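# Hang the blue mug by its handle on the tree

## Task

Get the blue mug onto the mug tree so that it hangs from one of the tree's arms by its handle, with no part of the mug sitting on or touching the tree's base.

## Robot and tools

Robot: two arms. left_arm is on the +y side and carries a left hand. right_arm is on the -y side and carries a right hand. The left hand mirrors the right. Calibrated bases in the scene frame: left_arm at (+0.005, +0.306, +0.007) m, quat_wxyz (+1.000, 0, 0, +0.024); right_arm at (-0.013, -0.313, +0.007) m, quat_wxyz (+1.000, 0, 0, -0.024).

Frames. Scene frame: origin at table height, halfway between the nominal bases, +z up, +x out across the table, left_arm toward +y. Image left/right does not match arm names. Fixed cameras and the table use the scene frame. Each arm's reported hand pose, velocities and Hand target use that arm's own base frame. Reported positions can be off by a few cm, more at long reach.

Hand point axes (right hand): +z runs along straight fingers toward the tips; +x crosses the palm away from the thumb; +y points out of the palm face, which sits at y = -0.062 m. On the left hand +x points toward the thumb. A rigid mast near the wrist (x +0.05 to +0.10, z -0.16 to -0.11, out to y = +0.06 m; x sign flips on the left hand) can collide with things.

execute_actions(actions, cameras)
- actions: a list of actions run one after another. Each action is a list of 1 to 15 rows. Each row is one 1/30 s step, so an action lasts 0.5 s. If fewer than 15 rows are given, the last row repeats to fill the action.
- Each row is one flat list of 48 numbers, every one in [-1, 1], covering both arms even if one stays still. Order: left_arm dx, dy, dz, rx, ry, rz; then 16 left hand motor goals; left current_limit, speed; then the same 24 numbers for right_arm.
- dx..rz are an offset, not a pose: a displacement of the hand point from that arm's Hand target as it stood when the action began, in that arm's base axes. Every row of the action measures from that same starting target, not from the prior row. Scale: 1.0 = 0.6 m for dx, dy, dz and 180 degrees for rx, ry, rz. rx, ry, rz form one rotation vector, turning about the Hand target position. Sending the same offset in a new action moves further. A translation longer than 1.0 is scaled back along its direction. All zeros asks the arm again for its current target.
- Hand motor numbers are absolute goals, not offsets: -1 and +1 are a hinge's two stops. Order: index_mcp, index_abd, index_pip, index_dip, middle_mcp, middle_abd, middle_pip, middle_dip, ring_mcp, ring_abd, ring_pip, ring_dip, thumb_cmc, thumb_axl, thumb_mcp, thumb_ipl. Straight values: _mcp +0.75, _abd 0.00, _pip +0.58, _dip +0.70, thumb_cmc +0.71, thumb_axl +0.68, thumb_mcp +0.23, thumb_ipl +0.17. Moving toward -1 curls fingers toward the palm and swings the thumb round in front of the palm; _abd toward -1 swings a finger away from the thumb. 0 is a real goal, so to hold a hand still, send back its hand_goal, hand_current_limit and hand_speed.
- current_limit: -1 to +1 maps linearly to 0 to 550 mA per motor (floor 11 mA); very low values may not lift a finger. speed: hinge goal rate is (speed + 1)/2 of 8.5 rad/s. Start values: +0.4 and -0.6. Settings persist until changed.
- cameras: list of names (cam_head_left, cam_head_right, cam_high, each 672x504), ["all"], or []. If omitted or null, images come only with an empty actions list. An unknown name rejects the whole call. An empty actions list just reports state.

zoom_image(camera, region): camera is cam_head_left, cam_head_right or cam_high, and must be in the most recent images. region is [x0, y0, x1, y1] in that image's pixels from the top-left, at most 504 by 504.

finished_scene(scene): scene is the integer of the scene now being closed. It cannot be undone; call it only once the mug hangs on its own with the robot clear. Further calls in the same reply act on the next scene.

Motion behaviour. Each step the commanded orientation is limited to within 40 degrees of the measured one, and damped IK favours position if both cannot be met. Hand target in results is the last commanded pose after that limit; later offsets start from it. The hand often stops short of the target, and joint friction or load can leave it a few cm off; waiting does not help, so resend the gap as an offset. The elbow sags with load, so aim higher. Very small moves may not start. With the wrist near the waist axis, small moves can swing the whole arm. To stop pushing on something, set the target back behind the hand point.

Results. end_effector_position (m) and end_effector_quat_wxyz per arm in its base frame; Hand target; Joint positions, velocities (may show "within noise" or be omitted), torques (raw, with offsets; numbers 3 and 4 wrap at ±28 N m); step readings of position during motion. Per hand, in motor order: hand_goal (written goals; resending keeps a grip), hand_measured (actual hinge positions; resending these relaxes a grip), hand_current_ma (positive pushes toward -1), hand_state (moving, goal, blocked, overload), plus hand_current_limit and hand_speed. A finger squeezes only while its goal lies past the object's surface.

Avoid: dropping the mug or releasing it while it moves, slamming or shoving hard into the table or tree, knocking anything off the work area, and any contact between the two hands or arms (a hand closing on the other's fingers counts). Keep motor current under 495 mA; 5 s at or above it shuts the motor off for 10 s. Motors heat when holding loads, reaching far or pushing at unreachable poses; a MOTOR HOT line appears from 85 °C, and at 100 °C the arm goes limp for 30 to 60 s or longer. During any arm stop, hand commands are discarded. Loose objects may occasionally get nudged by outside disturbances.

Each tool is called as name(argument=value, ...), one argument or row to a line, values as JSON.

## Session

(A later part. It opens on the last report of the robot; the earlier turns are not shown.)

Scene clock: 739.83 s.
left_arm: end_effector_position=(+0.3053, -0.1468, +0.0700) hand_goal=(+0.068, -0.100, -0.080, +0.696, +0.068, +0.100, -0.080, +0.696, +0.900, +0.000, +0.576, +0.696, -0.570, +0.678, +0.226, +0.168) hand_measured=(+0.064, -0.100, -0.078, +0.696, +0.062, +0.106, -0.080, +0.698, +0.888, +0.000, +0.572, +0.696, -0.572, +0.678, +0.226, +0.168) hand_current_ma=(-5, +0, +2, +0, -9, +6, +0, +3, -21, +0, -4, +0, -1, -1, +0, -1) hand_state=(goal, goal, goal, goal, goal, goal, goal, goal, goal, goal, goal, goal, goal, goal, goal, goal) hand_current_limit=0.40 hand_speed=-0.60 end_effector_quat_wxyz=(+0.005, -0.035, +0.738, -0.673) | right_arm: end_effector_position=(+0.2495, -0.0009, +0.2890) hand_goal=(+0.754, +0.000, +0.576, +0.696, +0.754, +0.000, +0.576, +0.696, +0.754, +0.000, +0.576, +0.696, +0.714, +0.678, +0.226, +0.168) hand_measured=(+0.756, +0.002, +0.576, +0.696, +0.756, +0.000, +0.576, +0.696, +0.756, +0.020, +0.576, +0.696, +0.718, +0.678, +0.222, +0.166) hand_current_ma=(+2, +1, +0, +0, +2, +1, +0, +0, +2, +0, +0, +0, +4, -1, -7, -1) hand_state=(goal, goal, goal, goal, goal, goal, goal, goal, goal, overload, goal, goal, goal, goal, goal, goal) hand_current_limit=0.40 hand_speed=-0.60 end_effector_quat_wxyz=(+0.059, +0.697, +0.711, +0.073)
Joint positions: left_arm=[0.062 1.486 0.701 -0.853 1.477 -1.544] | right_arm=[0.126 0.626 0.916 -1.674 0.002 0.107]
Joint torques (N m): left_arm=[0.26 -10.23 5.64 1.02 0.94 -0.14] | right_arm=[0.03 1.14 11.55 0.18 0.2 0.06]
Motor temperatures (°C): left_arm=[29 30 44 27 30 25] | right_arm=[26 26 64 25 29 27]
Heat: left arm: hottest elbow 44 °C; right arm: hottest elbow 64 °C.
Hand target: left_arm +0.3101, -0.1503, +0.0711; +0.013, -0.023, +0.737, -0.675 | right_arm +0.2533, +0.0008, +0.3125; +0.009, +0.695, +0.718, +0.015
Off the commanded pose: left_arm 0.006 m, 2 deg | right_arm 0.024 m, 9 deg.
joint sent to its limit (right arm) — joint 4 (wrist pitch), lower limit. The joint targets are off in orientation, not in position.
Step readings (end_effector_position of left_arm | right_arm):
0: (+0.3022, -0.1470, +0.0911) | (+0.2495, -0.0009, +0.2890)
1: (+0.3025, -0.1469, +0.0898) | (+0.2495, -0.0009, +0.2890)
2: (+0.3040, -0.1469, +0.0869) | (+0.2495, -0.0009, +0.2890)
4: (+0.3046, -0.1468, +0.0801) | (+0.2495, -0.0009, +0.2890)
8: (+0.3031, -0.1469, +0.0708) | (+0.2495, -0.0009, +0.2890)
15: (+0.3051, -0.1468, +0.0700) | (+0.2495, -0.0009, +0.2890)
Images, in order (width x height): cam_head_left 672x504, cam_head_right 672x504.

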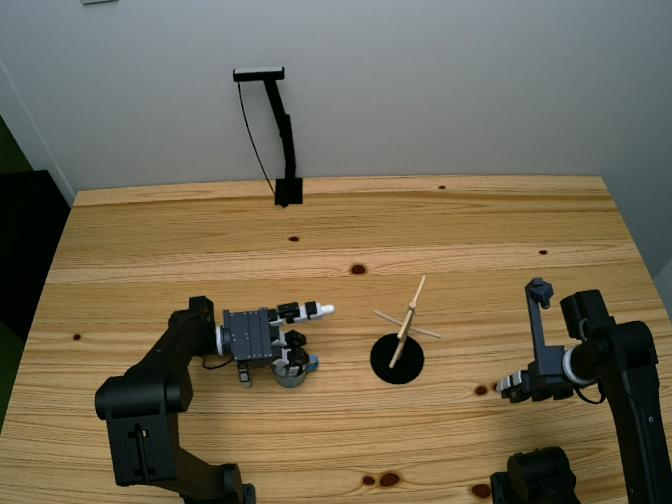

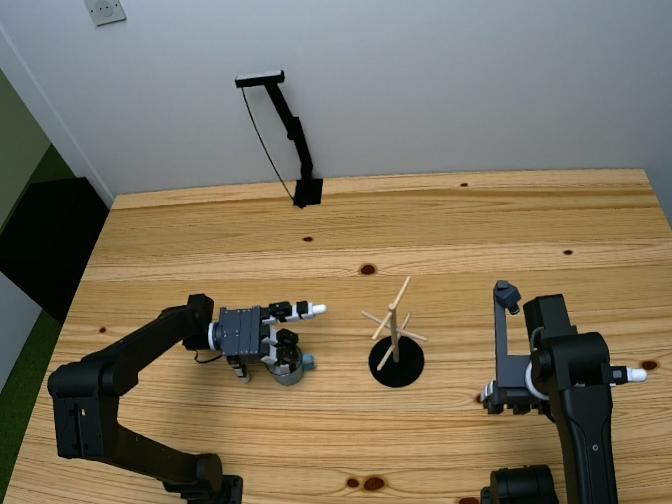

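execute_actions(
  actions=[
    [[0,0,0,0,0,0, 0.0685,-0.1,-0.5,0.696,0.0685,0.1,-0.5,0.696,0.9,0,0.576,0.696,-0.571,0.678,-0.08,0.168,0.2,-0.85, 0,0,0,0,0,0, 0.754,0,0.576,0.696,0.754,0,0.576,0.696,0.754,0,0.576,0.696,0.714,0.678,0.226,0.168,0.4,-0.6]],
    [[0,0,0,0,0,0, 0.0685,-0.1,-0.737,0.696,0.0685,0.1,-0.737,0.696,0.9,0,0.576,0.696,-0.571,0.678,-0.337,0.168,0.2,-0.85, 0,0,0,0,0,0, 0.754,0,0.576,0.696,0.754,0,0.576,0.696,0.754,0,0.576,0.696,0.714,0.678,0.226,0.168,0.4,-0.6]],
  ],
  cameras=["cam_head_left","cam_head_right"],
)

zoom_image(
  camera="cam_head_right",
  region=[220, 310, 360, 415],
)

zoom_image(
  camera="cam_head_left",
  region=[220, 310, 360, 415],
)

Scene clock: 748.87 s.
left_arm: end_effector_position=(+0.3058, -0.1467, +0.0687) hand_goal=(+0.068, -0.100, -0.736, +0.696, +0.068, +0.100, -0.736, +0.696, +0.900, +0.000, +0.576, +0.696, -0.570, +0.678, -0.336, +0.168) hand_measured=(+0.106, -0.118, -0.508, +0.720, +0.096, +0.118, -0.538, +0.716, +0.888, +0.000, +0.572, +0.696, -0.572, +0.676, -0.114, +0.188) hand_current_ma=(+104, -30, +330, +54, +70, +29, +330, +42, -21, +0, -4, +0, -1, -1, +330, +59) hand_state=(blocked, goal, blocked, blocked, blocked, goal, blocked, goal, goal, goal, goal, goal, goal, goal, blocked, goal) hand_current_limit=0.20 hand_speed=-0.85 end_effector_quat_wxyz=(+0.009, -0.031, +0.739, -0.673) | right_arm: end_effector_position=(+0.2495, -0.0009, +0.2890) hand_goal=(+0.754, +0.000, +0.576, +0.696, +0.754, +0.000, +0.576, +0.696, +0.754, +0.000, +0.576, +0.696, +0.714, +0.678, +0.226, +0.168) hand_measured=(+0.756, +0.002, +0.576, +0.696, +0.756, +0.000, +0.576, +0.696, +0.756, +0.020, +0.576, +0.696, +0.718, +0.678, +0.222, +0.166) hand_current_ma=(+2, +1, +0, +0, +2, +1, +0, +0, +2, +0, +0, +0, +4, -1, -7, -1) hand_state=(goal, goal, goal, goal, goal, goal, goal, goal, goal, overload, goal, goal, goal, goal, goal, goal) hand_current_limit=0.40 hand_speed=-0.60 end_effector_quat_wxyz=(+0.059, +0.697, +0.711, +0.073)
Joint positions: left_arm=[0.062 1.486 0.698 -0.844 1.477 -1.537] | right_arm=[0.126 0.626 0.916 -1.674 0.002 0.107]
Joint torques (N m): left_arm=[0.26 -10.34 5.76 0.91 0.95 -0.18] | right_arm=[0.21 0.91 11.63 0.18 0.19 0.05]
Motor temperatures (°C): left_arm=[29 30 43 27 30 25] | right_arm=[26 26 64 25 29 27]
Heat: left arm: hottest elbow 43 °C; right arm: hottest elbow 64 °C.
Hand target: left_arm +0.3100, -0.1503, +0.0710; +0.013, -0.023, +0.737, -0.675 | right_arm +0.2533, +0.0008, +0.3125; +0.009, +0.695, +0.718, +0.015
Off the commanded pose: left_arm 0.006 m, 1 deg | right_arm 0.024 m, 9 deg.
joint sent to its limit (right arm) — joint 4 (wrist pitch), lower limit. The joint targets are off in orientation, not in position.
Step readings (end_effector_position of left_arm | right_arm):
0: (+0.3053, -0.1468, +0.0700) | (+0.2495, -0.0009, +0.2890)
1: (+0.3053, -0.1468, +0.0700) | (+0.2495, -0.0009, +0.2890)
2: (+0.3053, -0.1468, +0.0700) | (+0.2495, -0.0009, +0.2890)
4: (+0.3051, -0.1468, +0.0700) | (+0.2495, -0.0009, +0.2890)
8: (+0.3051, -0.1468, +0.0700) | (+0.2495, -0.0009, +0.2890)
15: (+0.3066, -0.1467, +0.0697) | (+0.2495, -0.0009, +0.2890)
16: (+0.3064, -0.1467, +0.0697) | (+0.2495, -0.0009, +0.2890)
17: (+0.3070, -0.1467, +0.0696) | (+0.2495, -0.0009, +0.2890)
19: (+0.3072, -0.1467, +0.0695) | (+0.2495, -0.0009, +0.2890)
23: (+0.3075, -0.1466, +0.0695) | (+0.2495, -0.0009, +0.2890)
30: (+0.3062, -0.1467, +0.0689) | (+0.2495, -0.0009, +0.2890)
Images, in order (width x height): cam_head_left 672x504, cam_head_right 672x504.

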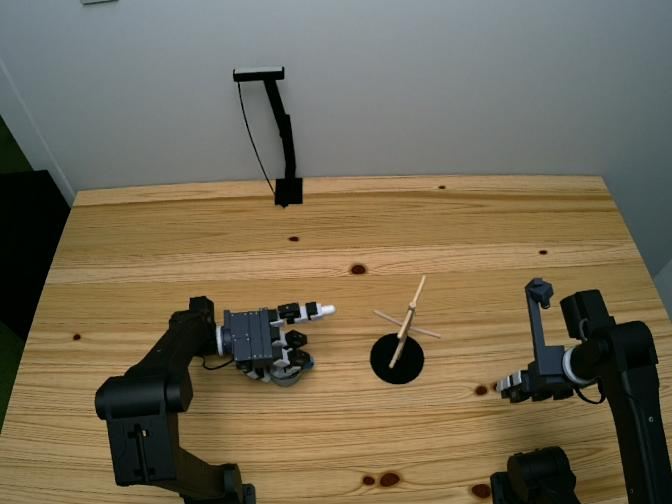

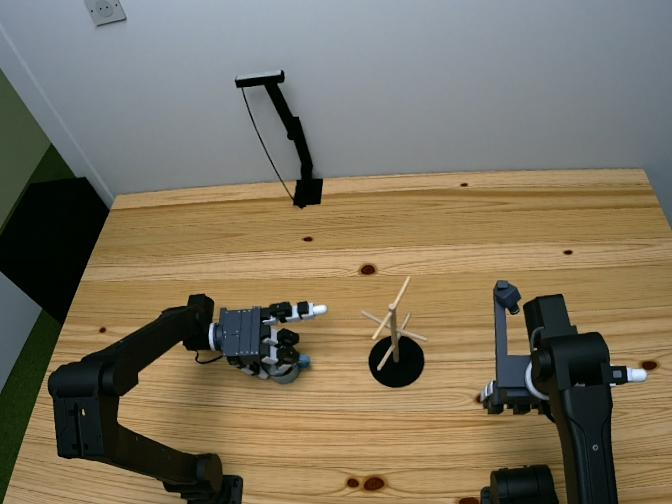

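Scaled by 3.600 from the camera's 672x504 image, which has a finer 960x720 frame.

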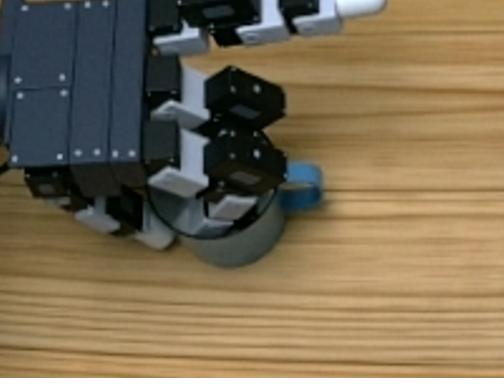

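Scaled by 3.600 from the camera's 672x504 image, which has a finer 960x720 frame.

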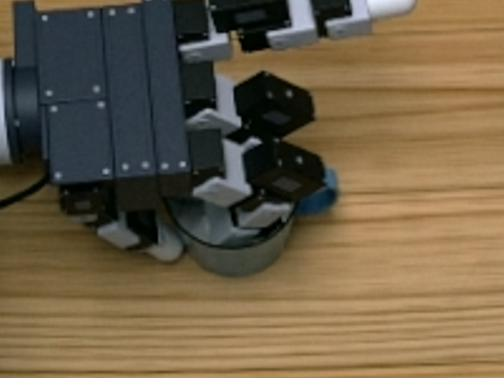

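execute_actions(
  actions=[
    [[-0.01,0,0.05,0,0,0, 0.0685,-0.1,-0.737,0.696,0.0685,0.1,-0.737,0.696,0.9,0,0.576,0.696,-0.571,0.678,-0.337,0.168,0.4,-0.85, 0,0,0,0,0,0, 0.754,0,0.576,0.696,0.754,0,0.576,0.696,0.754,0,0.576,0.696,0.714,0.678,0.226,0.168,0.4,-0.6]],
    [[-0.005,0,0.08,0,0,0, 0.0685,-0.1,-0.737,0.696,0.0685,0.1,-0.737,0.696,0.9,0,0.576,0.696,-0.571,0.678,-0.337,0.168,0.4,-0.85, 0,0,0,0,0,0, 0.754,0,0.576,0.696,0.754,0,0.576,0.696,0.754,0,0.576,0.696,0.714,0.678,0.226,0.168,0.4,-0.6]],
  ],
  cameras=["all"],
)

zoom_image(
  camera="cam_head_right",
  region=[200, 290, 340, 395],
)

zoom_image(
  camera="cam_high",
  region=[350, 130, 490, 335],
)

Scene clock: 756.17 s.
left_arm: end_effector_position=(+0.2872, -0.1484, +0.1347) hand_goal=(+0.068, -0.100, -0.736, +0.696, +0.068, +0.100, -0.736, +0.696, +0.900, +0.000, +0.576, +0.696, -0.570, +0.678, -0.336, +0.168) hand_measured=(+0.118, -0.122, -0.530, +0.730, +0.108, +0.120, -0.568, +0.720, +0.888, +0.000, +0.572, +0.696, -0.568, +0.676, -0.120, +0.190) hand_current_ma=(+152, -40, +385, +83, +112, +33, +385, +53, -21, +0, -4, +0, +1, -2, +385, +74) hand_state=(blocked, blocked, blocked, blocked, blocked, goal, blocked, blocked, goal, goal, goal, goal, goal, goal, blocked, blocked) hand_current_limit=0.40 hand_speed=-0.85 end_effector_quat_wxyz=(+0.007, -0.035, +0.740, -0.672) | right_arm: end_effector_position=(+0.2495, -0.0009, +0.2890) hand_goal=(+0.754, +0.000, +0.576, +0.696, +0.754, +0.000, +0.576, +0.696, +0.754, +0.000, +0.576, +0.696, +0.714, +0.678, +0.226, +0.168) hand_measured=(+0.756, +0.002, +0.576, +0.696, +0.756, +0.000, +0.576, +0.696, +0.756, +0.020, +0.576, +0.696, +0.718, +0.678, +0.222, +0.166) hand_current_ma=(+2, +1, +0, +0, +2, +1, +0, +0, +2, +0, +0, +0, +4, -1, -7, -1) hand_state=(goal, goal, goal, goal, goal, goal, goal, goal, goal, overload, goal, goal, goal, goal, goal, goal) hand_current_limit=0.40 hand_speed=-0.60 end_effector_quat_wxyz=(+0.059, +0.697, +0.711, +0.073)
Joint positions: left_arm=[0.059 1.291 0.727 -1.023 1.474 -1.591] | right_arm=[0.126 0.626 0.916 -1.674 0.002 0.107]
Joint torques (N m): left_arm=[0.56 -8.47 9.78 -0.35 0.99 -0.11] | right_arm=[0.21 1.14 11.49 0.21 0.19 0.05]
Motor temperatures (°C): left_arm=[29 30 43 27 30 25] | right_arm=[26 26 64 25 29 27]
Heat: left arm: hottest elbow 43 °C; right arm: hottest elbow 64 °C.
Hand target: left_arm +0.3010, -0.1503, +0.1491; +0.013, -0.023, +0.737, -0.675 | right_arm +0.2533, +0.0008, +0.3125; +0.009, +0.695, +0.718, +0.015
Off the commanded pose: left_arm 0.020 m, 2 deg | right_arm 0.024 m, 9 deg.
joint sent to its limit (right arm) — joint 4 (wrist pitch), lower limit. The joint targets are off in orientation, not in position.
Step readings (end_effector_position of left_arm | right_arm):
0: (+0.3058, -0.1467, +0.0687) | (+0.2495, -0.0009, +0.2890)
1: (+0.3059, -0.1466, +0.0694) | (+0.2495, -0.0009, +0.2890)
2: (+0.3052, -0.1466, +0.0719) | (+0.2495, -0.0009, +0.2890)
4: (+0.3039, -0.1467, +0.0799) | (+0.2495, -0.0009, +0.2890)
8: (+0.3006, -0.1469, +0.0907) | (+0.2495, -0.0009, +0.2890)
15: (+0.2994, -0.1470, +0.0914) | (+0.2495, -0.0009, +0.2890)
16: (+0.2989, -0.1472, +0.0931) | (+0.2495, -0.0009, +0.2890)
17: (+0.2958, -0.1475, +0.0972) | (+0.2495, -0.0009, +0.2890)
19: (+0.2885, -0.1483, +0.1107) | (+0.2495, -0.0009, +0.2890)
23: (+0.2870, -0.1485, +0.1309) | (+0.2495, -0.0009, +0.2890)
30: (+0.2875, -0.1484, +0.1347) | (+0.2495, -0.0009, +0.2890)

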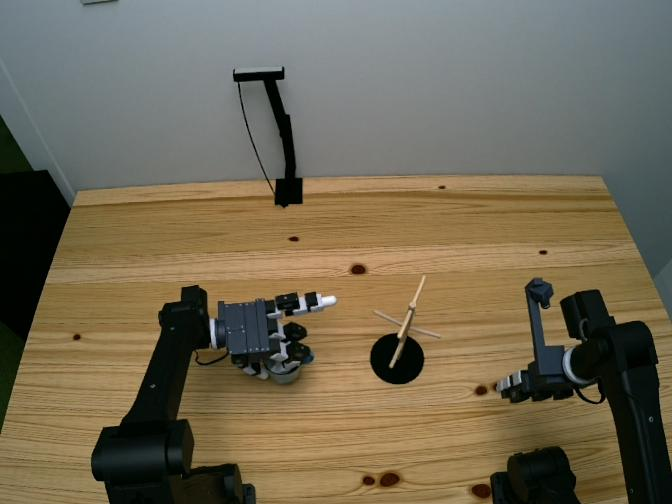

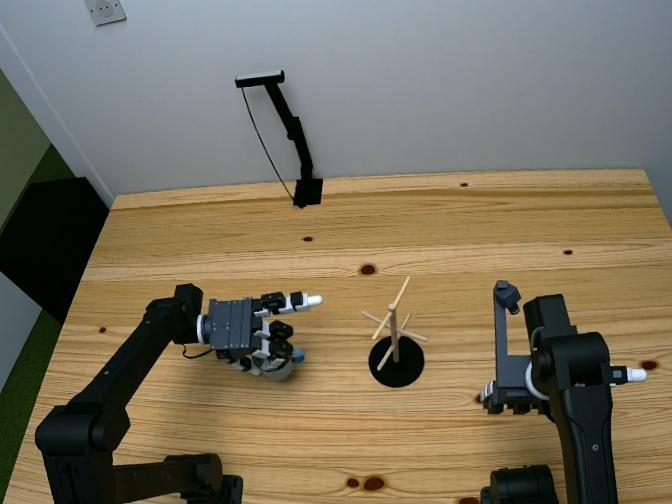

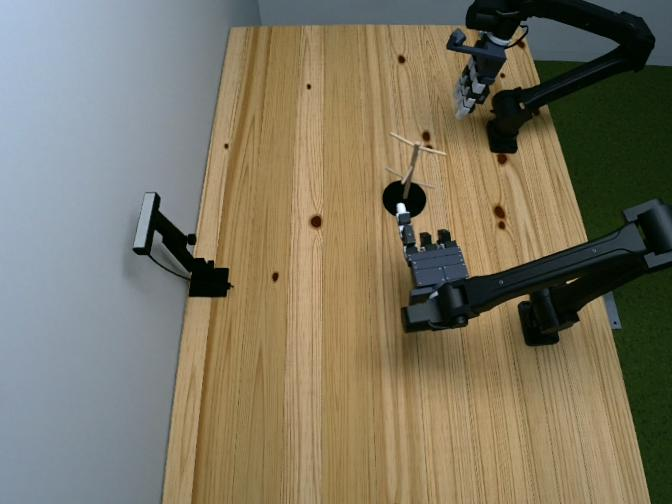

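Scaled by 3.600 from the camera's 672x504 image, which has a finer 960x720 frame.

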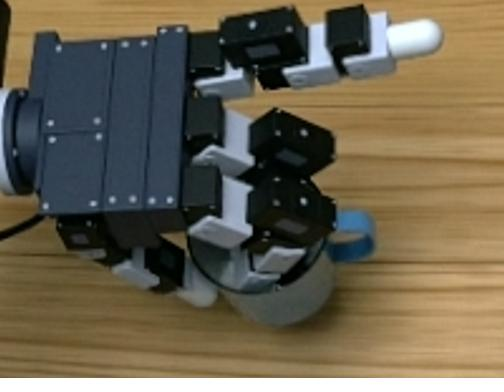

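Scaled by 2.459 from the camera's 672x504 image, which has a finer 960x720 frame.

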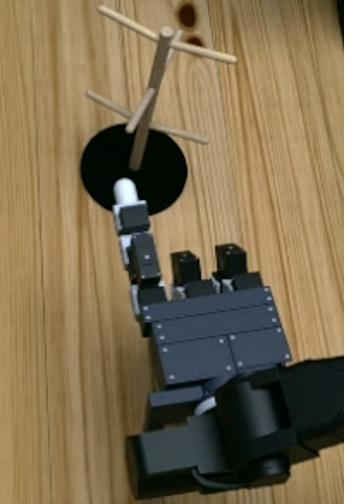

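execute_actions(
  actions=[
    [[-0.017,-0.048,0.075,0,0,-0.028, 0.0685,-0.1,-0.737,0.696,0.0685,0.1,-0.737,0.696,0.9,0,0.576,0.696,-0.571,0.678,-0.337,0.168,0.4,-0.85, 0,0,0,0,0,0, 0.754,0,0.576,0.696,0.754,0,0.576,0.696,0.754,0,0.576,0.696,0.714,0.678,0.226,0.168,0.4,-0.6]],
    [[-0.017,-0.048,0.075,0,0,-0.028, 0.0685,-0.1,-0.737,0.696,0.0685,0.1,-0.737,0.696,0.9,0,0.576,0.696,-0.571,0.678,-0.337,0.168,0.4,-0.85, 0,0,0,0,0,0, 0.754,0,0.576,0.696,0.754,0,0.576,0.696,0.754,0,0.576,0.696,0.714,0.678,0.226,0.168,0.4,-0.6]],
    [[-0.017,-0.048,0.07,0,0,-0.028, 0.0685,-0.1,-0.737,0.696,0.0685,0.1,-0.737,0.696,0.9,0,0.576,0.696,-0.571,0.678,-0.337,0.168,0.4,-0.85, 0,0,0,0,0,0, 0.754,0,0.576,0.696,0.754,0,0.576,0.696,0.754,0,0.576,0.696,0.714,0.678,0.226,0.168,0.4,-0.6]],
    [[-0.017,-0.048,0.07,0,0,-0.028, 0.0685,-0.1,-0.737,0.696,0.0685,0.1,-0.737,0.696,0.9,0,0.576,0.696,-0.571,0.678,-0.337,0.168,0.4,-0.85, 0,0,0,0,0,0, 0.754,0,0.576,0.696,0.754,0,0.576,0.696,0.754,0,0.576,0.696,0.714,0.678,0.226,0.168,0.4,-0.6]],
  ],
  cameras=["all"],
)

zoom_image(
  camera="cam_head_right",
  region=[240, 250, 440, 400],
)

zoom_image(
  camera="cam_head_left",
  region=[240, 250, 440, 400],
)

zoom_image(
  camera="cam_high",
  region=[350, 130, 490, 335],
)

Scene clock: 814.43 s.
left_arm: end_effector_position=(+0.2539, -0.2619, +0.3020) hand_goal=(+0.068, -0.100, -0.736, +0.696, +0.068, +0.100, -0.736, +0.696, +0.900, +0.000, +0.576, +0.696, -0.570, +0.678, -0.336, +0.168) hand_measured=(+0.122, -0.122, -0.536, +0.732, +0.114, +0.120, -0.596, +0.722, +0.888, +0.000, +0.572, +0.696, -0.566, +0.676, -0.120, +0.196) hand_current_ma=(+168, -41, +385, +93, +137, +33, +385, +58, -23, +0, -4, +0, +4, -1, +385, +99) hand_state=(blocked, blocked, blocked, blocked, blocked, goal, blocked, blocked, goal, goal, goal, goal, goal, goal, blocked, blocked) hand_current_limit=0.40 hand_speed=-0.85 end_effector_quat_wxyz=(-0.118, +0.096, +0.735, -0.661) | right_arm: end_effector_position=(+0.2495, -0.0009, +0.2890) hand_goal=(+0.754, +0.000, +0.576, +0.696, +0.754, +0.000, +0.576, +0.696, +0.754, +0.000, +0.576, +0.696, +0.714, +0.678, +0.226, +0.168) hand_measured=(+0.756, +0.002, +0.576, +0.696, +0.756, +0.000, +0.576, +0.696, +0.756, +0.020, +0.576, +0.696, +0.718, +0.678, +0.222, +0.166) hand_current_ma=(+2, +1, +0, +0, +2, +1, +0, +0, +2, +0, +0, +0, +4, -1, -7, -1) hand_state=(goal, goal, goal, goal, goal, goal, goal, goal, goal, overload, goal, goal, goal, goal, goal, goal) hand_current_limit=0.40 hand_speed=-0.60 end_effector_quat_wxyz=(+0.059, +0.697, +0.711, +0.073)
Joint positions: left_arm=[-0.33 1.205 1.117 -1.245 1.468 -1.855] | right_arm=[0.126 0.626 0.916 -1.674 0.002 0.107]
Joint torques (N m): left_arm=[1.08 -9.93 11.37 0.53 1.07 -0.25] | right_arm=[-0.03 1.26 11.54 0.25 0.2 0.07]
Motor temperatures (°C): left_arm=[29 30 50 27 31 25] | right_arm=[26 26 65 25 29 27]
Heat: left arm: hottest elbow 50 °C; right arm: hottest elbow 65 °C.
Hand target: left_arm +0.2603, -0.2654, +0.3230; -0.106, +0.106, +0.730, -0.667 | right_arm +0.2533, +0.0008, +0.3125; +0.009, +0.695, +0.718, +0.015
Off the commanded pose: left_arm 0.022 m, 2 deg | right_arm 0.024 m, 9 deg.
joint sent to its limit (right arm) — joint 4 (wrist pitch), lower limit. The joint targets are off in orientation, not in position.
Step readings (end_effector_position of left_arm | right_arm):
0: (+0.2872, -0.1484, +0.1347) | (+0.2495, -0.0009, +0.2890)
1: (+0.2865, -0.1499, +0.1363) | (+0.2495, -0.0009, +0.2890)
2: (+0.2842, -0.1541, +0.1407) | (+0.2495, -0.0009, +0.2890)
4: (+0.2790, -0.1653, +0.1537) | (+0.2495, -0.0009, +0.2890)
8: (+0.2787, -0.1785, +0.1735) | (+0.2495, -0.0009, +0.2890)
15: (+0.2794, -0.1787, +0.1755) | (+0.2495, -0.0009, +0.2890)
16: (+0.2776, -0.1809, +0.1774) | (+0.2495, -0.0009, +0.2890)
17: (+0.2744, -0.1843, +0.1825) | (+0.2495, -0.0009, +0.2890)
19: (+0.2708, -0.1936, +0.1948) | (+0.2495, -0.0009, +0.2890)
23: (+0.2722, -0.2048, +0.2151) | (+0.2495, -0.0009, +0.2890)
30: (+0.2716, -0.2054, +0.2178) | (+0.2495, -0.0009, +0.2890)
31: (+0.2694, -0.2077, +0.2199) | (+0.2495, -0.0009, +0.2890)
32: (+0.2668, -0.2110, +0.2246) | (+0.2495, -0.0009, +0.2890)
34: (+0.2639, -0.2204, +0.2367) | (+0.2495, -0.0009, +0.2890)
38: (+0.2649, -0.2330, +0.2551) | (+0.2495, -0.0009, +0.2890)
45: (+0.2632, -0.2337, +0.2573) | (+0.2495, -0.0009, +0.2890)
46: (+0.2610, -0.2356, +0.2596) | (+0.2495, -0.0009, +0.2890)
47: (+0.2586, -0.2389, +0.2646) | (+0.2495, -0.0009, +0.2890)
49: (+0.2561, -0.2480, +0.2781) | (+0.2495, -0.0009, +0.2890)
53: (+0.2561, -0.2614, +0.2999) | (+0.2495, -0.0009, +0.2890)
60: (+0.2545, -0.2621, +0.3018) | (+0.2495, -0.0009, +0.2890)

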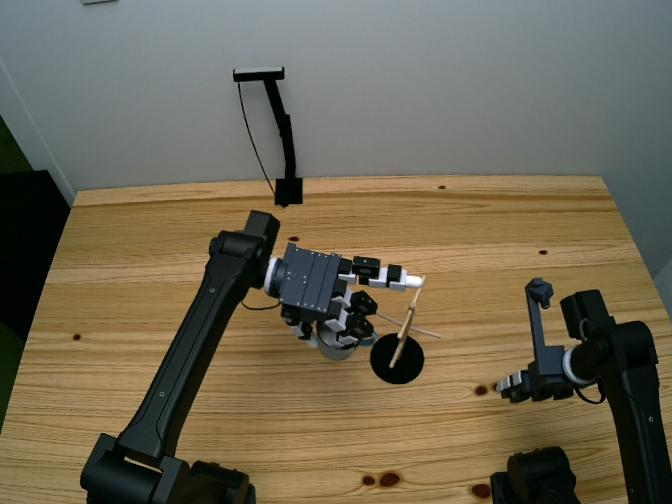

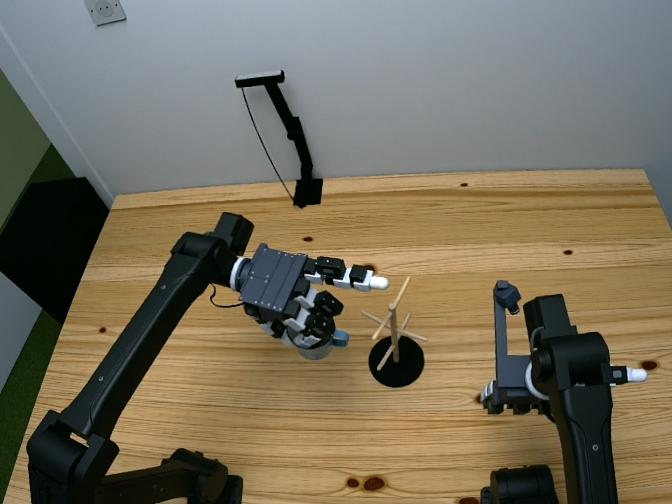

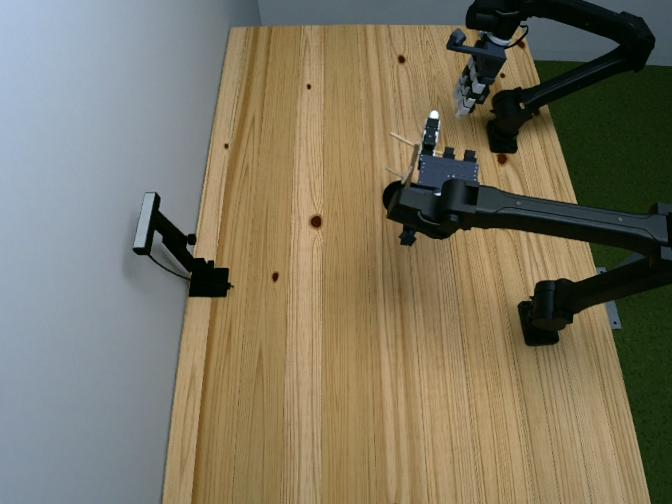

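Scaled by 2.520 from the camera's 672x504 image, which has a finer 960x720 frame.

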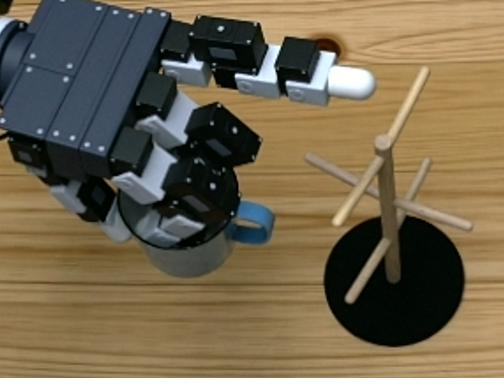

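Scaled by 2.520 from the camera's 672x504 image, which has a finer 960x720 frame.

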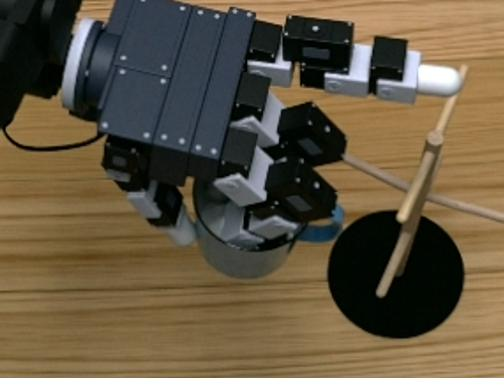

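Scaled by 2.459 from the camera's 672x504 image, which has a finer 960x720 frame.

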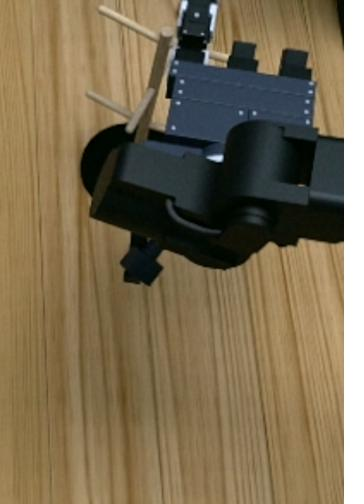

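execute_actions(
  actions=[
    [[0,-0.03,0,0,0,-0.034, 0.0685,-0.1,-0.737,0.696,0.0685,0.1,-0.737,0.696,0.9,0,0.576,0.696,-0.571,0.678,-0.337,0.168,0.4,-0.85, 0,0,0,0,0,0, 0.754,0,0.576,0.696,0.754,0,0.576,0.696,0.754,0,0.576,0.696,0.714,0.678,0.226,0.168,0.4,-0.6]],
    [[0.002,-0.03,0,0,0,-0.034, 0.0685,-0.1,-0.737,0.696,0.0685,0.1,-0.737,0.696,0.9,0,0.576,0.696,-0.571,0.678,-0.337,0.168,0.4,-0.85, 0,0,0,0,0,0, 0.754,0,0.576,0.696,0.754,0,0.576,0.696,0.754,0,0.576,0.696,0.714,0.678,0.226,0.168,0.4,-0.6]],
  ],
  cameras=["cam_head_left","cam_head_right"],
)

zoom_image(
  camera="cam_head_right",
  region=[290, 280, 430, 385],
)

zoom_image(
  camera="cam_head_left",
  region=[320, 280, 460, 385],
)

Scene clock: 869.07 s.
left_arm: end_effector_position=(+0.2558, -0.2959, +0.3006) hand_goal=(+0.068, -0.100, -0.736, +0.696, +0.068, +0.100, -0.736, +0.696, +0.900, +0.000, +0.576, +0.696, -0.570, +0.678, -0.336, +0.168) hand_measured=(+0.122, -0.124, -0.536, +0.732, +0.114, +0.120, -0.600, +0.722, +0.888, +0.000, +0.572, +0.696, -0.568, +0.676, -0.120, +0.196) hand_current_ma=(+168, -43, +385, +93, +137, +33, +385, +59, -23, +0, -4, +0, +3, -1, +385, +99) hand_state=(blocked, blocked, blocked, blocked, blocked, goal, blocked, blocked, goal, goal, goal, goal, goal, goal, blocked, blocked) hand_current_limit=0.40 hand_speed=-0.85 end_effector_quat_wxyz=(-0.165, +0.151, +0.731, -0.644) | right_arm: end_effector_position=(+0.2495, -0.0009, +0.2890) hand_goal=(+0.754, +0.000, +0.576, +0.696, +0.754, +0.000, +0.576, +0.696, +0.754, +0.000, +0.576, +0.696, +0.714, +0.678, +0.226, +0.168) hand_measured=(+0.756, +0.002, +0.576, +0.696, +0.756, +0.000, +0.576, +0.696, +0.756, +0.020, +0.576, +0.696, +0.718, +0.678, +0.222, +0.166) hand_current_ma=(+2, +1, +0, +0, +2, +1, +0, +0, +2, +0, +0, +0, +4, -1, -7, -1) hand_state=(goal, goal, goal, goal, goal, goal, goal, goal, goal, overload, goal, goal, goal, goal, goal, goal) hand_current_limit=0.40 hand_speed=-0.60 end_effector_quat_wxyz=(+0.059, +0.697, +0.711, +0.073)
Joint positions: left_arm=[-0.429 1.394 1.292 -1.683 1.453 -1.401] | right_arm=[0.126 0.626 0.916 -1.674 0.002 0.107]
Joint torques (N m): left_arm=[0.44 -12.04 11.96 -0.79 0.86 0.01] | right_arm=[0.09 1.26 11.55 0.18 0.22 0.05]
Motor temperatures (°C): left_arm=[29 31 49 27 31 25] | right_arm=[25 26 66 25 29 27]
Heat: left arm: hottest elbow 49 °C; right arm: hottest elbow 66 °C.
Hand target: left_arm +0.2615, -0.3014, +0.3230; -0.176, +0.183, +0.714, -0.652 | right_arm +0.2533, +0.0008, +0.3125; +0.009, +0.695, +0.718, +0.015
Off the commanded pose: left_arm 0.024 m, 4 deg | right_arm 0.024 m, 9 deg.
joint sent to its limit (left arm) — joint 4 (wrist pitch), lower limit. The joint targets are off in orientation, not in position.
joint sent to its limit (right arm) — joint 4 (wrist pitch), lower limit. The joint targets are off in orientation, not in position.
Step readings (end_effector_position of left_arm | right_arm):
0: (+0.2539, -0.2619, +0.3020) | (+0.2495, -0.0009, +0.2890)
1: (+0.2528, -0.2631, +0.3022) | (+0.2495, -0.0009, +0.2890)
2: (+0.2502, -0.2660, +0.3031) | (+0.2495, -0.0009, +0.2890)
4: (+0.2513, -0.2699, +0.3035) | (+0.2495, -0.0009, +0.2890)
8: (+0.2503, -0.2751, +0.3007) | (+0.2495, -0.0009, +0.2890)
15: (+0.2479, -0.2747, +0.3004) | (+0.2495, -0.0009, +0.2890)
16: (+0.2474, -0.2761, +0.3014) | (+0.2495, -0.0009, +0.2890)
17: (+0.2466, -0.2796, +0.3030) | (+0.2495, -0.0009, +0.2890)
19: (+0.2508, -0.2863, +0.3061) | (+0.2495, -0.0009, +0.2890)
23: (+0.2553, -0.2949, +0.3058) | (+0.2495, -0.0009, +0.2890)
30: (+0.2544, -0.2952, +0.3010) | (+0.2495, -0.0009, +0.2890)
Images, in order (width x height): cam_head_left 672x504, cam_head_right 672x504.

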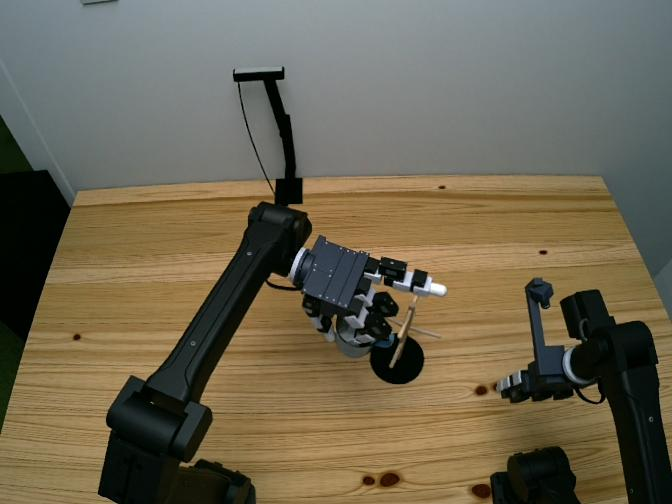

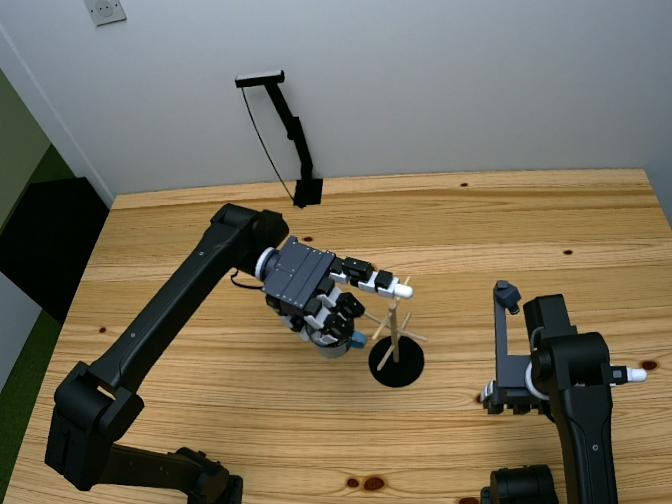

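Scaled by 3.600 from the camera's 672x504 image, which has a finer 960x720 frame.

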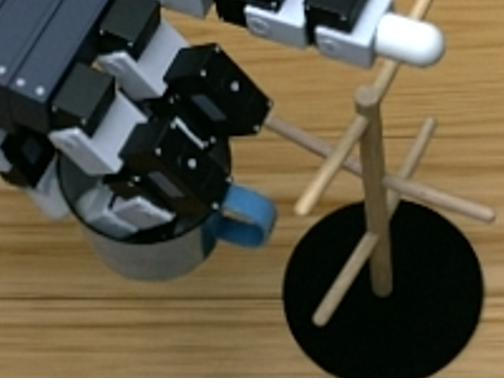

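Scaled by 3.600 from the camera's 672x504 image, which has a finer 960x720 frame.

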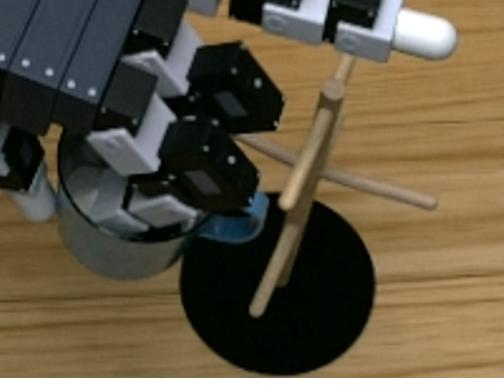

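execute_actions(
  actions=[
    [[-0.01,-0.035,0,0,0,0, 0.0685,-0.1,-0.737,0.696,0.0685,0.1,-0.737,0.696,0.9,0,0.576,0.696,-0.571,0.678,-0.337,0.168,0.4,-0.85, 0,0,0,0,0,0, 0.754,0,0.576,0.696,0.754,0,0.576,0.696,0.754,0,0.576,0.696,0.714,0.678,0.226,0.168,0.4,-0.6]],
  ],
  cameras=["cam_head_left","cam_head_right"],
)

zoom_image(
  camera="cam_head_right",
  region=[320, 300, 420, 375],
)

zoom_image(
  camera="cam_head_left",
  region=[350, 300, 450, 375],
)

Scene clock: 888.13 s.
left_arm: end_effector_position=(+0.2491, -0.3144, +0.3000) hand_goal=(+0.068, -0.100, -0.736, +0.696, +0.068, +0.100, -0.736, +0.696, +0.900, +0.000, +0.576, +0.696, -0.570, +0.678, -0.336, +0.168) hand_measured=(+0.122, -0.124, -0.536, +0.732, +0.114, +0.120, -0.600, +0.722, +0.888, +0.000, +0.572, +0.696, -0.568, +0.676, -0.120, +0.196) hand_current_ma=(+168, -44, +385, +93, +138, +33, +385, +60, -23, +0, -4, +0, +3, -1, +385, +99) hand_state=(blocked, blocked, blocked, blocked, blocked, goal, blocked, blocked, goal, goal, goal, goal, goal, goal, blocked, blocked) hand_current_limit=0.40 hand_speed=-0.85 end_effector_quat_wxyz=(-0.182, +0.171, +0.726, -0.641) | right_arm: end_effector_position=(+0.2495, -0.0009, +0.2890) hand_goal=(+0.754, +0.000, +0.576, +0.696, +0.754, +0.000, +0.576, +0.696, +0.754, +0.000, +0.576, +0.696, +0.714, +0.678, +0.226, +0.168) hand_measured=(+0.756, +0.002, +0.576, +0.696, +0.756, +0.000, +0.576, +0.696, +0.756, +0.020, +0.576, +0.696, +0.718, +0.678, +0.222, +0.166) hand_current_ma=(+2, +1, +0, +0, +2, +1, +0, +0, +2, +0, +0, +0, +4, -1, -7, -1) hand_state=(goal, goal, goal, goal, goal, goal, goal, goal, goal, overload, goal, goal, goal, goal, goal, goal) hand_current_limit=0.40 hand_speed=-0.60 end_effector_quat_wxyz=(+0.059, +0.697, +0.711, +0.073)
Joint positions: left_arm=[-0.483 1.424 1.319 -1.686 1.454 -1.395] | right_arm=[0.126 0.626 0.916 -1.674 0.002 0.107]
Joint torques (N m): left_arm=[0.73 -12.22 11.77 -0.68 1.46 0.01] | right_arm=[0.21 1.08 11.54 0.18 0.19 0.06]
Motor temperatures (°C): left_arm=[29 30 53 27 31 25] | right_arm=[25 26 66 25 29 27]
Heat: left arm: hottest elbow 53 °C; right arm: hottest elbow 66 °C.
Hand target: left_arm +0.2555, -0.3224, +0.3231; -0.176, +0.184, +0.714, -0.652 | right_arm +0.2533, +0.0008, +0.3125; +0.009, +0.695, +0.718, +0.015
Off the commanded pose: left_arm 0.025 m, 2 deg | right_arm 0.024 m, 9 deg.
joint sent to its limit (left arm) — joint 4 (wrist pitch), lower limit. The joint targets still meet the commanded pose.
joint sent to its limit (right arm) — joint 4 (wrist pitch), lower limit. The joint targets are off in orientation, not in position.
Step readings (end_effector_position of left_arm | right_arm):
0: (+0.2558, -0.2959, +0.3006) | (+0.2495, -0.0009, +0.2890)
1: (+0.2545, -0.2977, +0.3008) | (+0.2495, -0.0009, +0.2890)
2: (+0.2525, -0.3009, +0.3014) | (+0.2495, -0.0009, +0.2890)
4: (+0.2526, -0.3066, +0.3020) | (+0.2495, -0.0009, +0.2890)
8: (+0.2508, -0.3127, +0.3005) | (+0.2495, -0.0009, +0.2890)
15: (+0.2491, -0.3144, +0.3000) | (+0.2495, -0.0009, +0.2890)
Images, in order (width x height): cam_head_left 672x504, cam_head_right 672x504.

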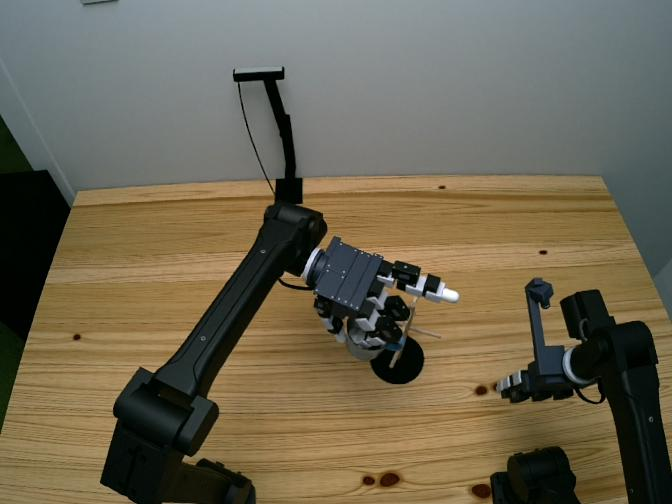

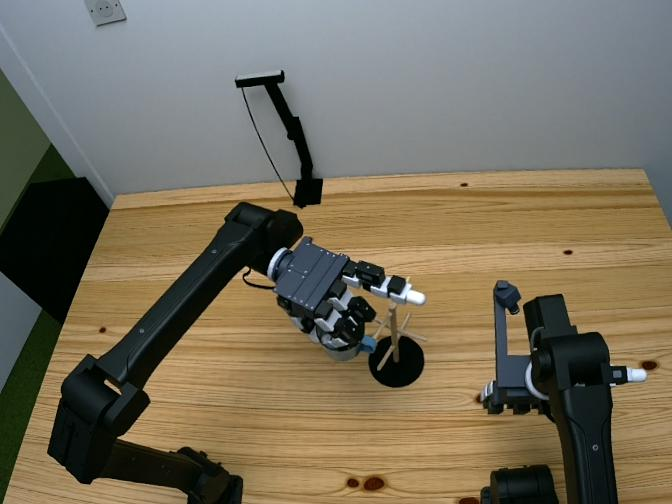

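Scaled by 5.040 from the camera's 672x504 image, which has a finer 960x720 frame.

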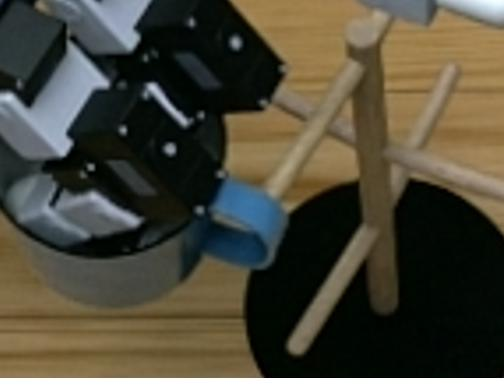

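Scaled by 5.040 from the camera's 672x504 image, which has a finer 960x720 frame.

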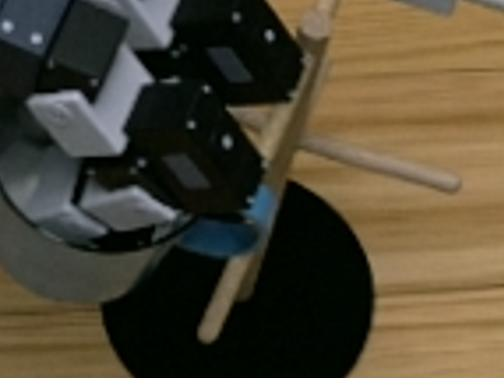

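execute_actions(
  actions=[
    [[0.013,-0.02,-0.006,0,0,0, 0.0685,-0.1,-0.737,0.696,0.0685,0.1,-0.737,0.696,0.9,0,0.576,0.696,-0.571,0.678,-0.337,0.168,0.4,-0.85, 0,0,0,0,0,0, 0.754,0,0.576,0.696,0.754,0,0.576,0.696,0.754,0,0.576,0.696,0.714,0.678,0.226,0.168,0.4,-0.6]],
  ],
  cameras=["cam_head_left","cam_head_right"],
)

zoom_image(
  camera="cam_head_right",
  region=[320, 300, 420, 375],
)

zoom_image(
  camera="cam_head_left",
  region=[350, 300, 450, 375],
)

Scene clock: 913.30 s.
left_arm: end_effector_position=(+0.2571, -0.3231, +0.2968) hand_goal=(+0.068, -0.100, -0.736, +0.696, +0.068, +0.100, -0.736, +0.696, +0.900, +0.000, +0.576, +0.696, -0.570, +0.678, -0.336, +0.168) hand_measured=(+0.122, -0.124, -0.536, +0.732, +0.114, +0.120, -0.600, +0.722, +0.888, +0.000, +0.572, +0.696, -0.568, +0.676, -0.120, +0.196) hand_current_ma=(+168, -44, +385, +93, +138, +33, +385, +60, -23, +0, -4, +0, +3, -1, +385, +99) hand_state=(blocked, blocked, blocked, blocked, blocked, goal, blocked, blocked, goal, goal, goal, goal, goal, goal, blocked, blocked) hand_current_limit=0.40 hand_speed=-0.85 end_effector_quat_wxyz=(-0.188, +0.171, +0.724, -0.641) | right_arm: end_effector_position=(+0.2495, -0.0009, +0.2890) hand_goal=(+0.754, +0.000, +0.576, +0.696, +0.754, +0.000, +0.576, +0.696, +0.754, +0.000, +0.576, +0.696, +0.714, +0.678, +0.226, +0.168) hand_measured=(+0.756, +0.002, +0.576, +0.696, +0.756, +0.000, +0.576, +0.696, +0.756, +0.020, +0.576, +0.696, +0.718, +0.678, +0.222, +0.166) hand_current_ma=(+2, +1, +0, +0, +2, +1, +0, +0, +2, +0, +0, +0, +4, -1, -7, -1) hand_state=(goal, goal, goal, goal, goal, goal, goal, goal, goal, overload, goal, goal, goal, goal, goal, goal) hand_current_limit=0.40 hand_speed=-0.60 end_effector_quat_wxyz=(+0.059, +0.697, +0.711, +0.073)
Joint positions: left_arm=[-0.492 1.46 1.345 -1.681 1.461 -1.398] | right_arm=[0.126 0.626 0.916 -1.674 0.002 0.107]
Joint torques (N m): left_arm=[0.21 -13.04 11.66 0.42 1.48 -0.24] | right_arm=[0.09 1.32 11.6 0.27 0.2 0.05]
Motor temperatures (°C): left_arm=[29 31 53 27 34 25] | right_arm=[25 26 67 25 29 27]
Heat: left arm: hottest elbow 53 °C; right arm: hottest elbow 67 °C.
Hand target: left_arm +0.2633, -0.3344, +0.3194; -0.176, +0.184, +0.714, -0.652 | right_arm +0.2533, +0.0008, +0.3125; +0.009, +0.695, +0.718, +0.015
Off the commanded pose: left_arm 0.026 m, 3 deg | right_arm 0.024 m, 9 deg.
joint sent to its limit (right arm) — joint 4 (wrist pitch), lower limit. The joint targets are off in orientation, not in position.
Step readings (end_effector_position of left_arm | right_arm):
0: (+0.2491, -0.3144, +0.3000) | (+0.2495, -0.0009, +0.2890)
1: (+0.2493, -0.3152, +0.3002) | (+0.2495, -0.0009, +0.2890)
2: (+0.2498, -0.3167, +0.3007) | (+0.2495, -0.0009, +0.2890)
4: (+0.2530, -0.3204, +0.3007) | (+0.2495, -0.0009, +0.2890)
8: (+0.2567, -0.3229, +0.2976) | (+0.2495, -0.0009, +0.2890)
15: (+0.2571, -0.3231, +0.2968) | (+0.2495, -0.0009, +0.2890)
Images, in order (width x height): cam_head_left 672x504, cam_head_right 672x504.

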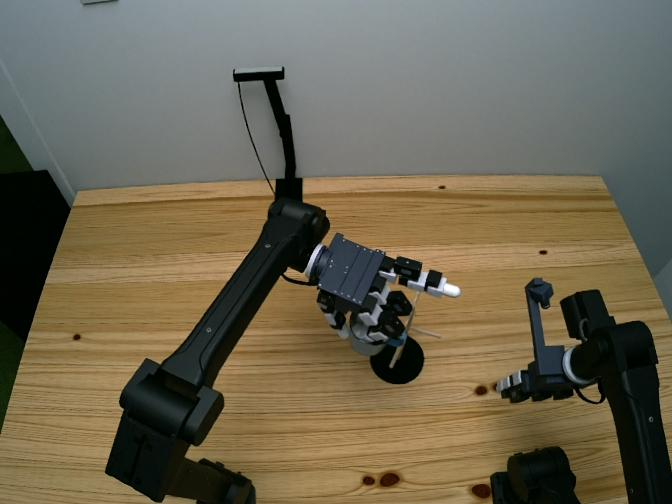

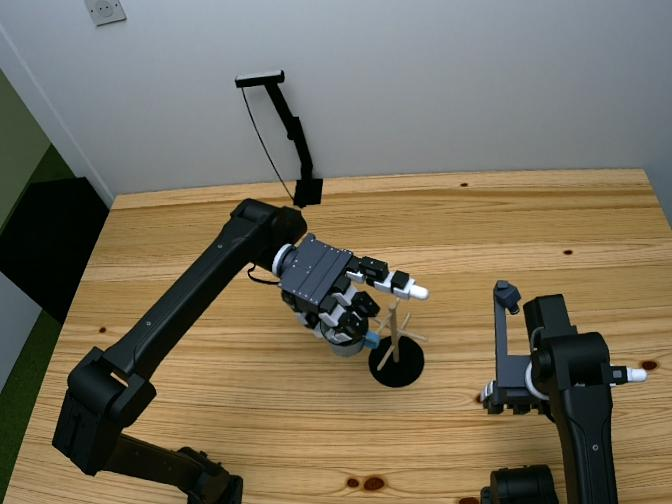

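Scaled by 5.040 from the camera's 672x504 image, which has a finer 960x720 frame.

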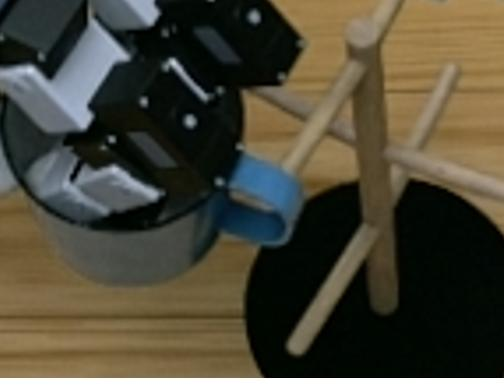

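Scaled by 5.040 from the camera's 672x504 image, which has a finer 960x720 frame.

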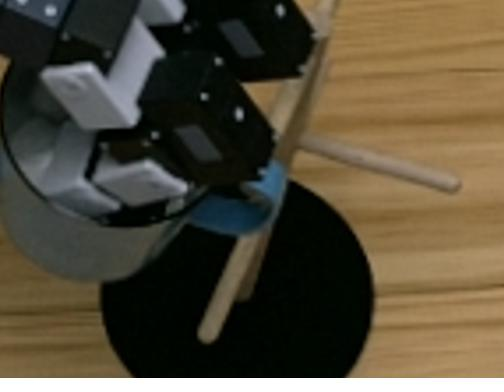

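execute_actions(
  actions=[
    [[0.018,-0.018,-0.008,0,0,0, 0.0685,-0.1,-0.737,0.696,0.0685,0.1,-0.737,0.696,0.9,0,0.576,0.696,-0.571,0.678,-0.337,0.168,0.4,-0.85, 0,0,0,0,0,0, 0.754,0,0.576,0.696,0.754,0,0.576,0.696,0.754,0,0.576,0.696,0.714,0.678,0.226,0.168,0.4,-0.6]],
  ],
  cameras=["cam_head_left","cam_head_right"],
)

zoom_image(
  camera="cam_head_right",
  region=[320, 300, 420, 375],
)

zoom_image(
  camera="cam_head_left",
  region=[350, 300, 450, 375],
)

Scene clock: 929.90 s.
left_arm: end_effector_position=(+0.2709, -0.3343, +0.2916) hand_goal=(+0.068, -0.100, -0.736, +0.696, +0.068, +0.100, -0.736, +0.696, +0.900, +0.000, +0.576, +0.696, -0.570, +0.678, -0.336, +0.168) hand_measured=(+0.122, -0.124, -0.536, +0.732, +0.114, +0.120, -0.602, +0.722, +0.888, +0.000, +0.572, +0.696, -0.568, +0.676, -0.120, +0.196) hand_current_ma=(+168, -45, +385, +93, +138, +33, +385, +61, -23, +0, -4, +0, +2, -1, +385, +99) hand_state=(blocked, blocked, blocked, blocked, blocked, goal, blocked, blocked, goal, goal, goal, goal, goal, goal, blocked, blocked) hand_current_limit=0.40 hand_speed=-0.85 end_effector_quat_wxyz=(-0.187, +0.172, +0.723, -0.642) | right_arm: end_effector_position=(+0.2495, -0.0009, +0.2890) hand_goal=(+0.754, +0.000, +0.576, +0.696, +0.754, +0.000, +0.576, +0.696, +0.754, +0.000, +0.576, +0.696, +0.714, +0.678, +0.226, +0.168) hand_measured=(+0.756, +0.002, +0.576, +0.696, +0.756, +0.000, +0.576, +0.696, +0.756, +0.020, +0.576, +0.696, +0.718, +0.678, +0.222, +0.166) hand_current_ma=(+2, +1, +0, +0, +2, +1, +0, +0, +2, +0, +0, +0, +4, -1, -7, -1) hand_state=(goal, goal, goal, goal, goal, goal, goal, goal, goal, overload, goal, goal, goal, goal, goal, goal) hand_current_limit=0.40 hand_speed=-0.60 end_effector_quat_wxyz=(+0.059, +0.697, +0.711, +0.073)
Joint positions: left_arm=[-0.499 1.495 1.371 -1.611 1.464 -1.458] | right_arm=[0.126 0.626 0.916 -1.674 0.002 0.107]
Joint torques (N m): left_arm=[-0.09 -14.21 11.26 0.58 1.45 -0.26] | right_arm=[0.09 1.03 11.55 0.21 0.2 0.06]
Motor temperatures (°C): left_arm=[29 31 55 27 34 25] | right_arm=[25 26 67 25 29 27]
Heat: left arm: hottest elbow 55 °C; right arm: hottest elbow 67 °C.
Hand target: left_arm +0.2741, -0.3453, +0.3146; -0.176, +0.184, +0.714, -0.652 | right_arm +0.2533, +0.0008, +0.3125; +0.009, +0.695, +0.718, +0.015
Off the commanded pose: left_arm 0.026 m, 2 deg | right_arm 0.024 m, 9 deg.
joint sent to its limit (right arm) — joint 4 (wrist pitch), lower limit. The joint targets are off in orientation, not in position.
Step readings (end_effector_position of left_arm | right_arm):
0: (+0.2571, -0.3231, +0.2968) | (+0.2495, -0.0009, +0.2890)
1: (+0.2571, -0.3236, +0.2968) | (+0.2495, -0.0009, +0.2890)
2: (+0.2576, -0.3252, +0.2975) | (+0.2495, -0.0009, +0.2890)
4: (+0.2630, -0.3293, +0.2965) | (+0.2495, -0.0009, +0.2890)
8: (+0.2695, -0.3335, +0.2923) | (+0.2495, -0.0009, +0.2890)
15: (+0.2708, -0.3343, +0.2916) | (+0.2495, -0.0009, +0.2890)
Images, in order (width x height): cam_head_left 672x504, cam_head_right 672x504.

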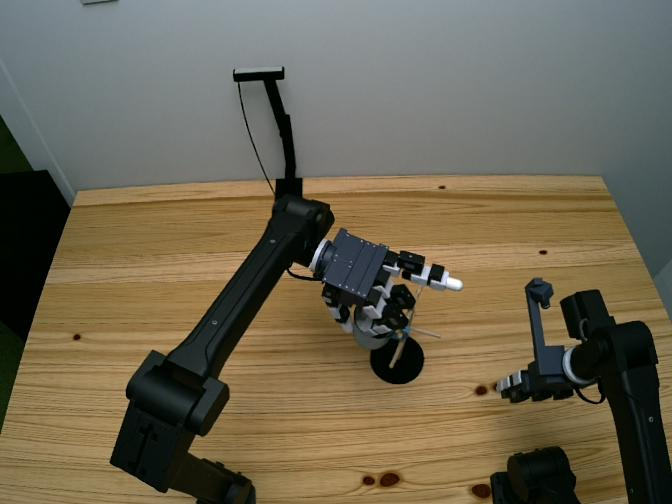

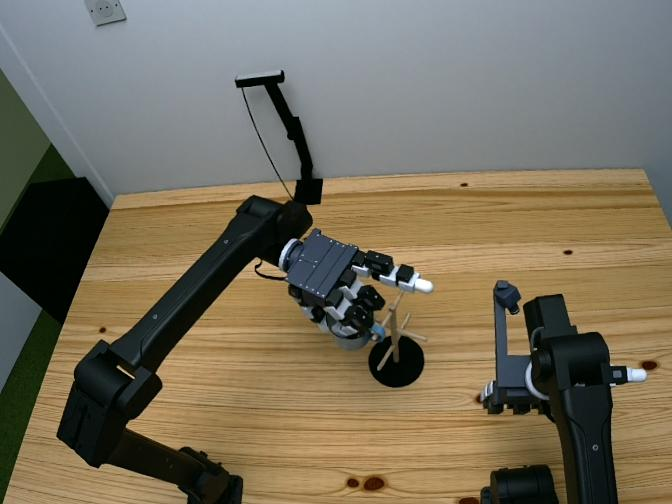

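Scaled by 5.040 from the camera's 672x504 image, which has a finer 960x720 frame.

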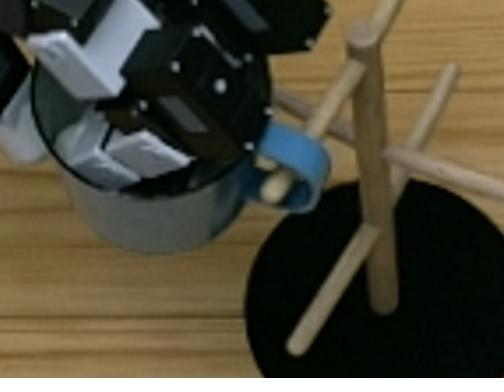

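Scaled by 5.040 from the camera's 672x504 image, which has a finer 960x720 frame.

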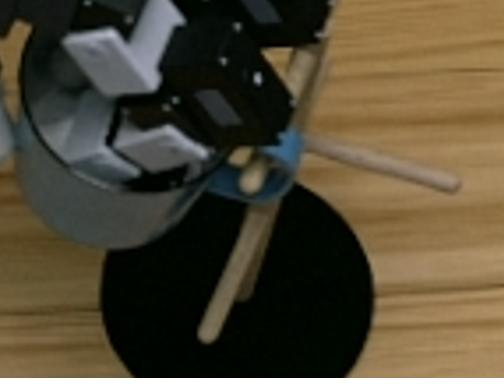

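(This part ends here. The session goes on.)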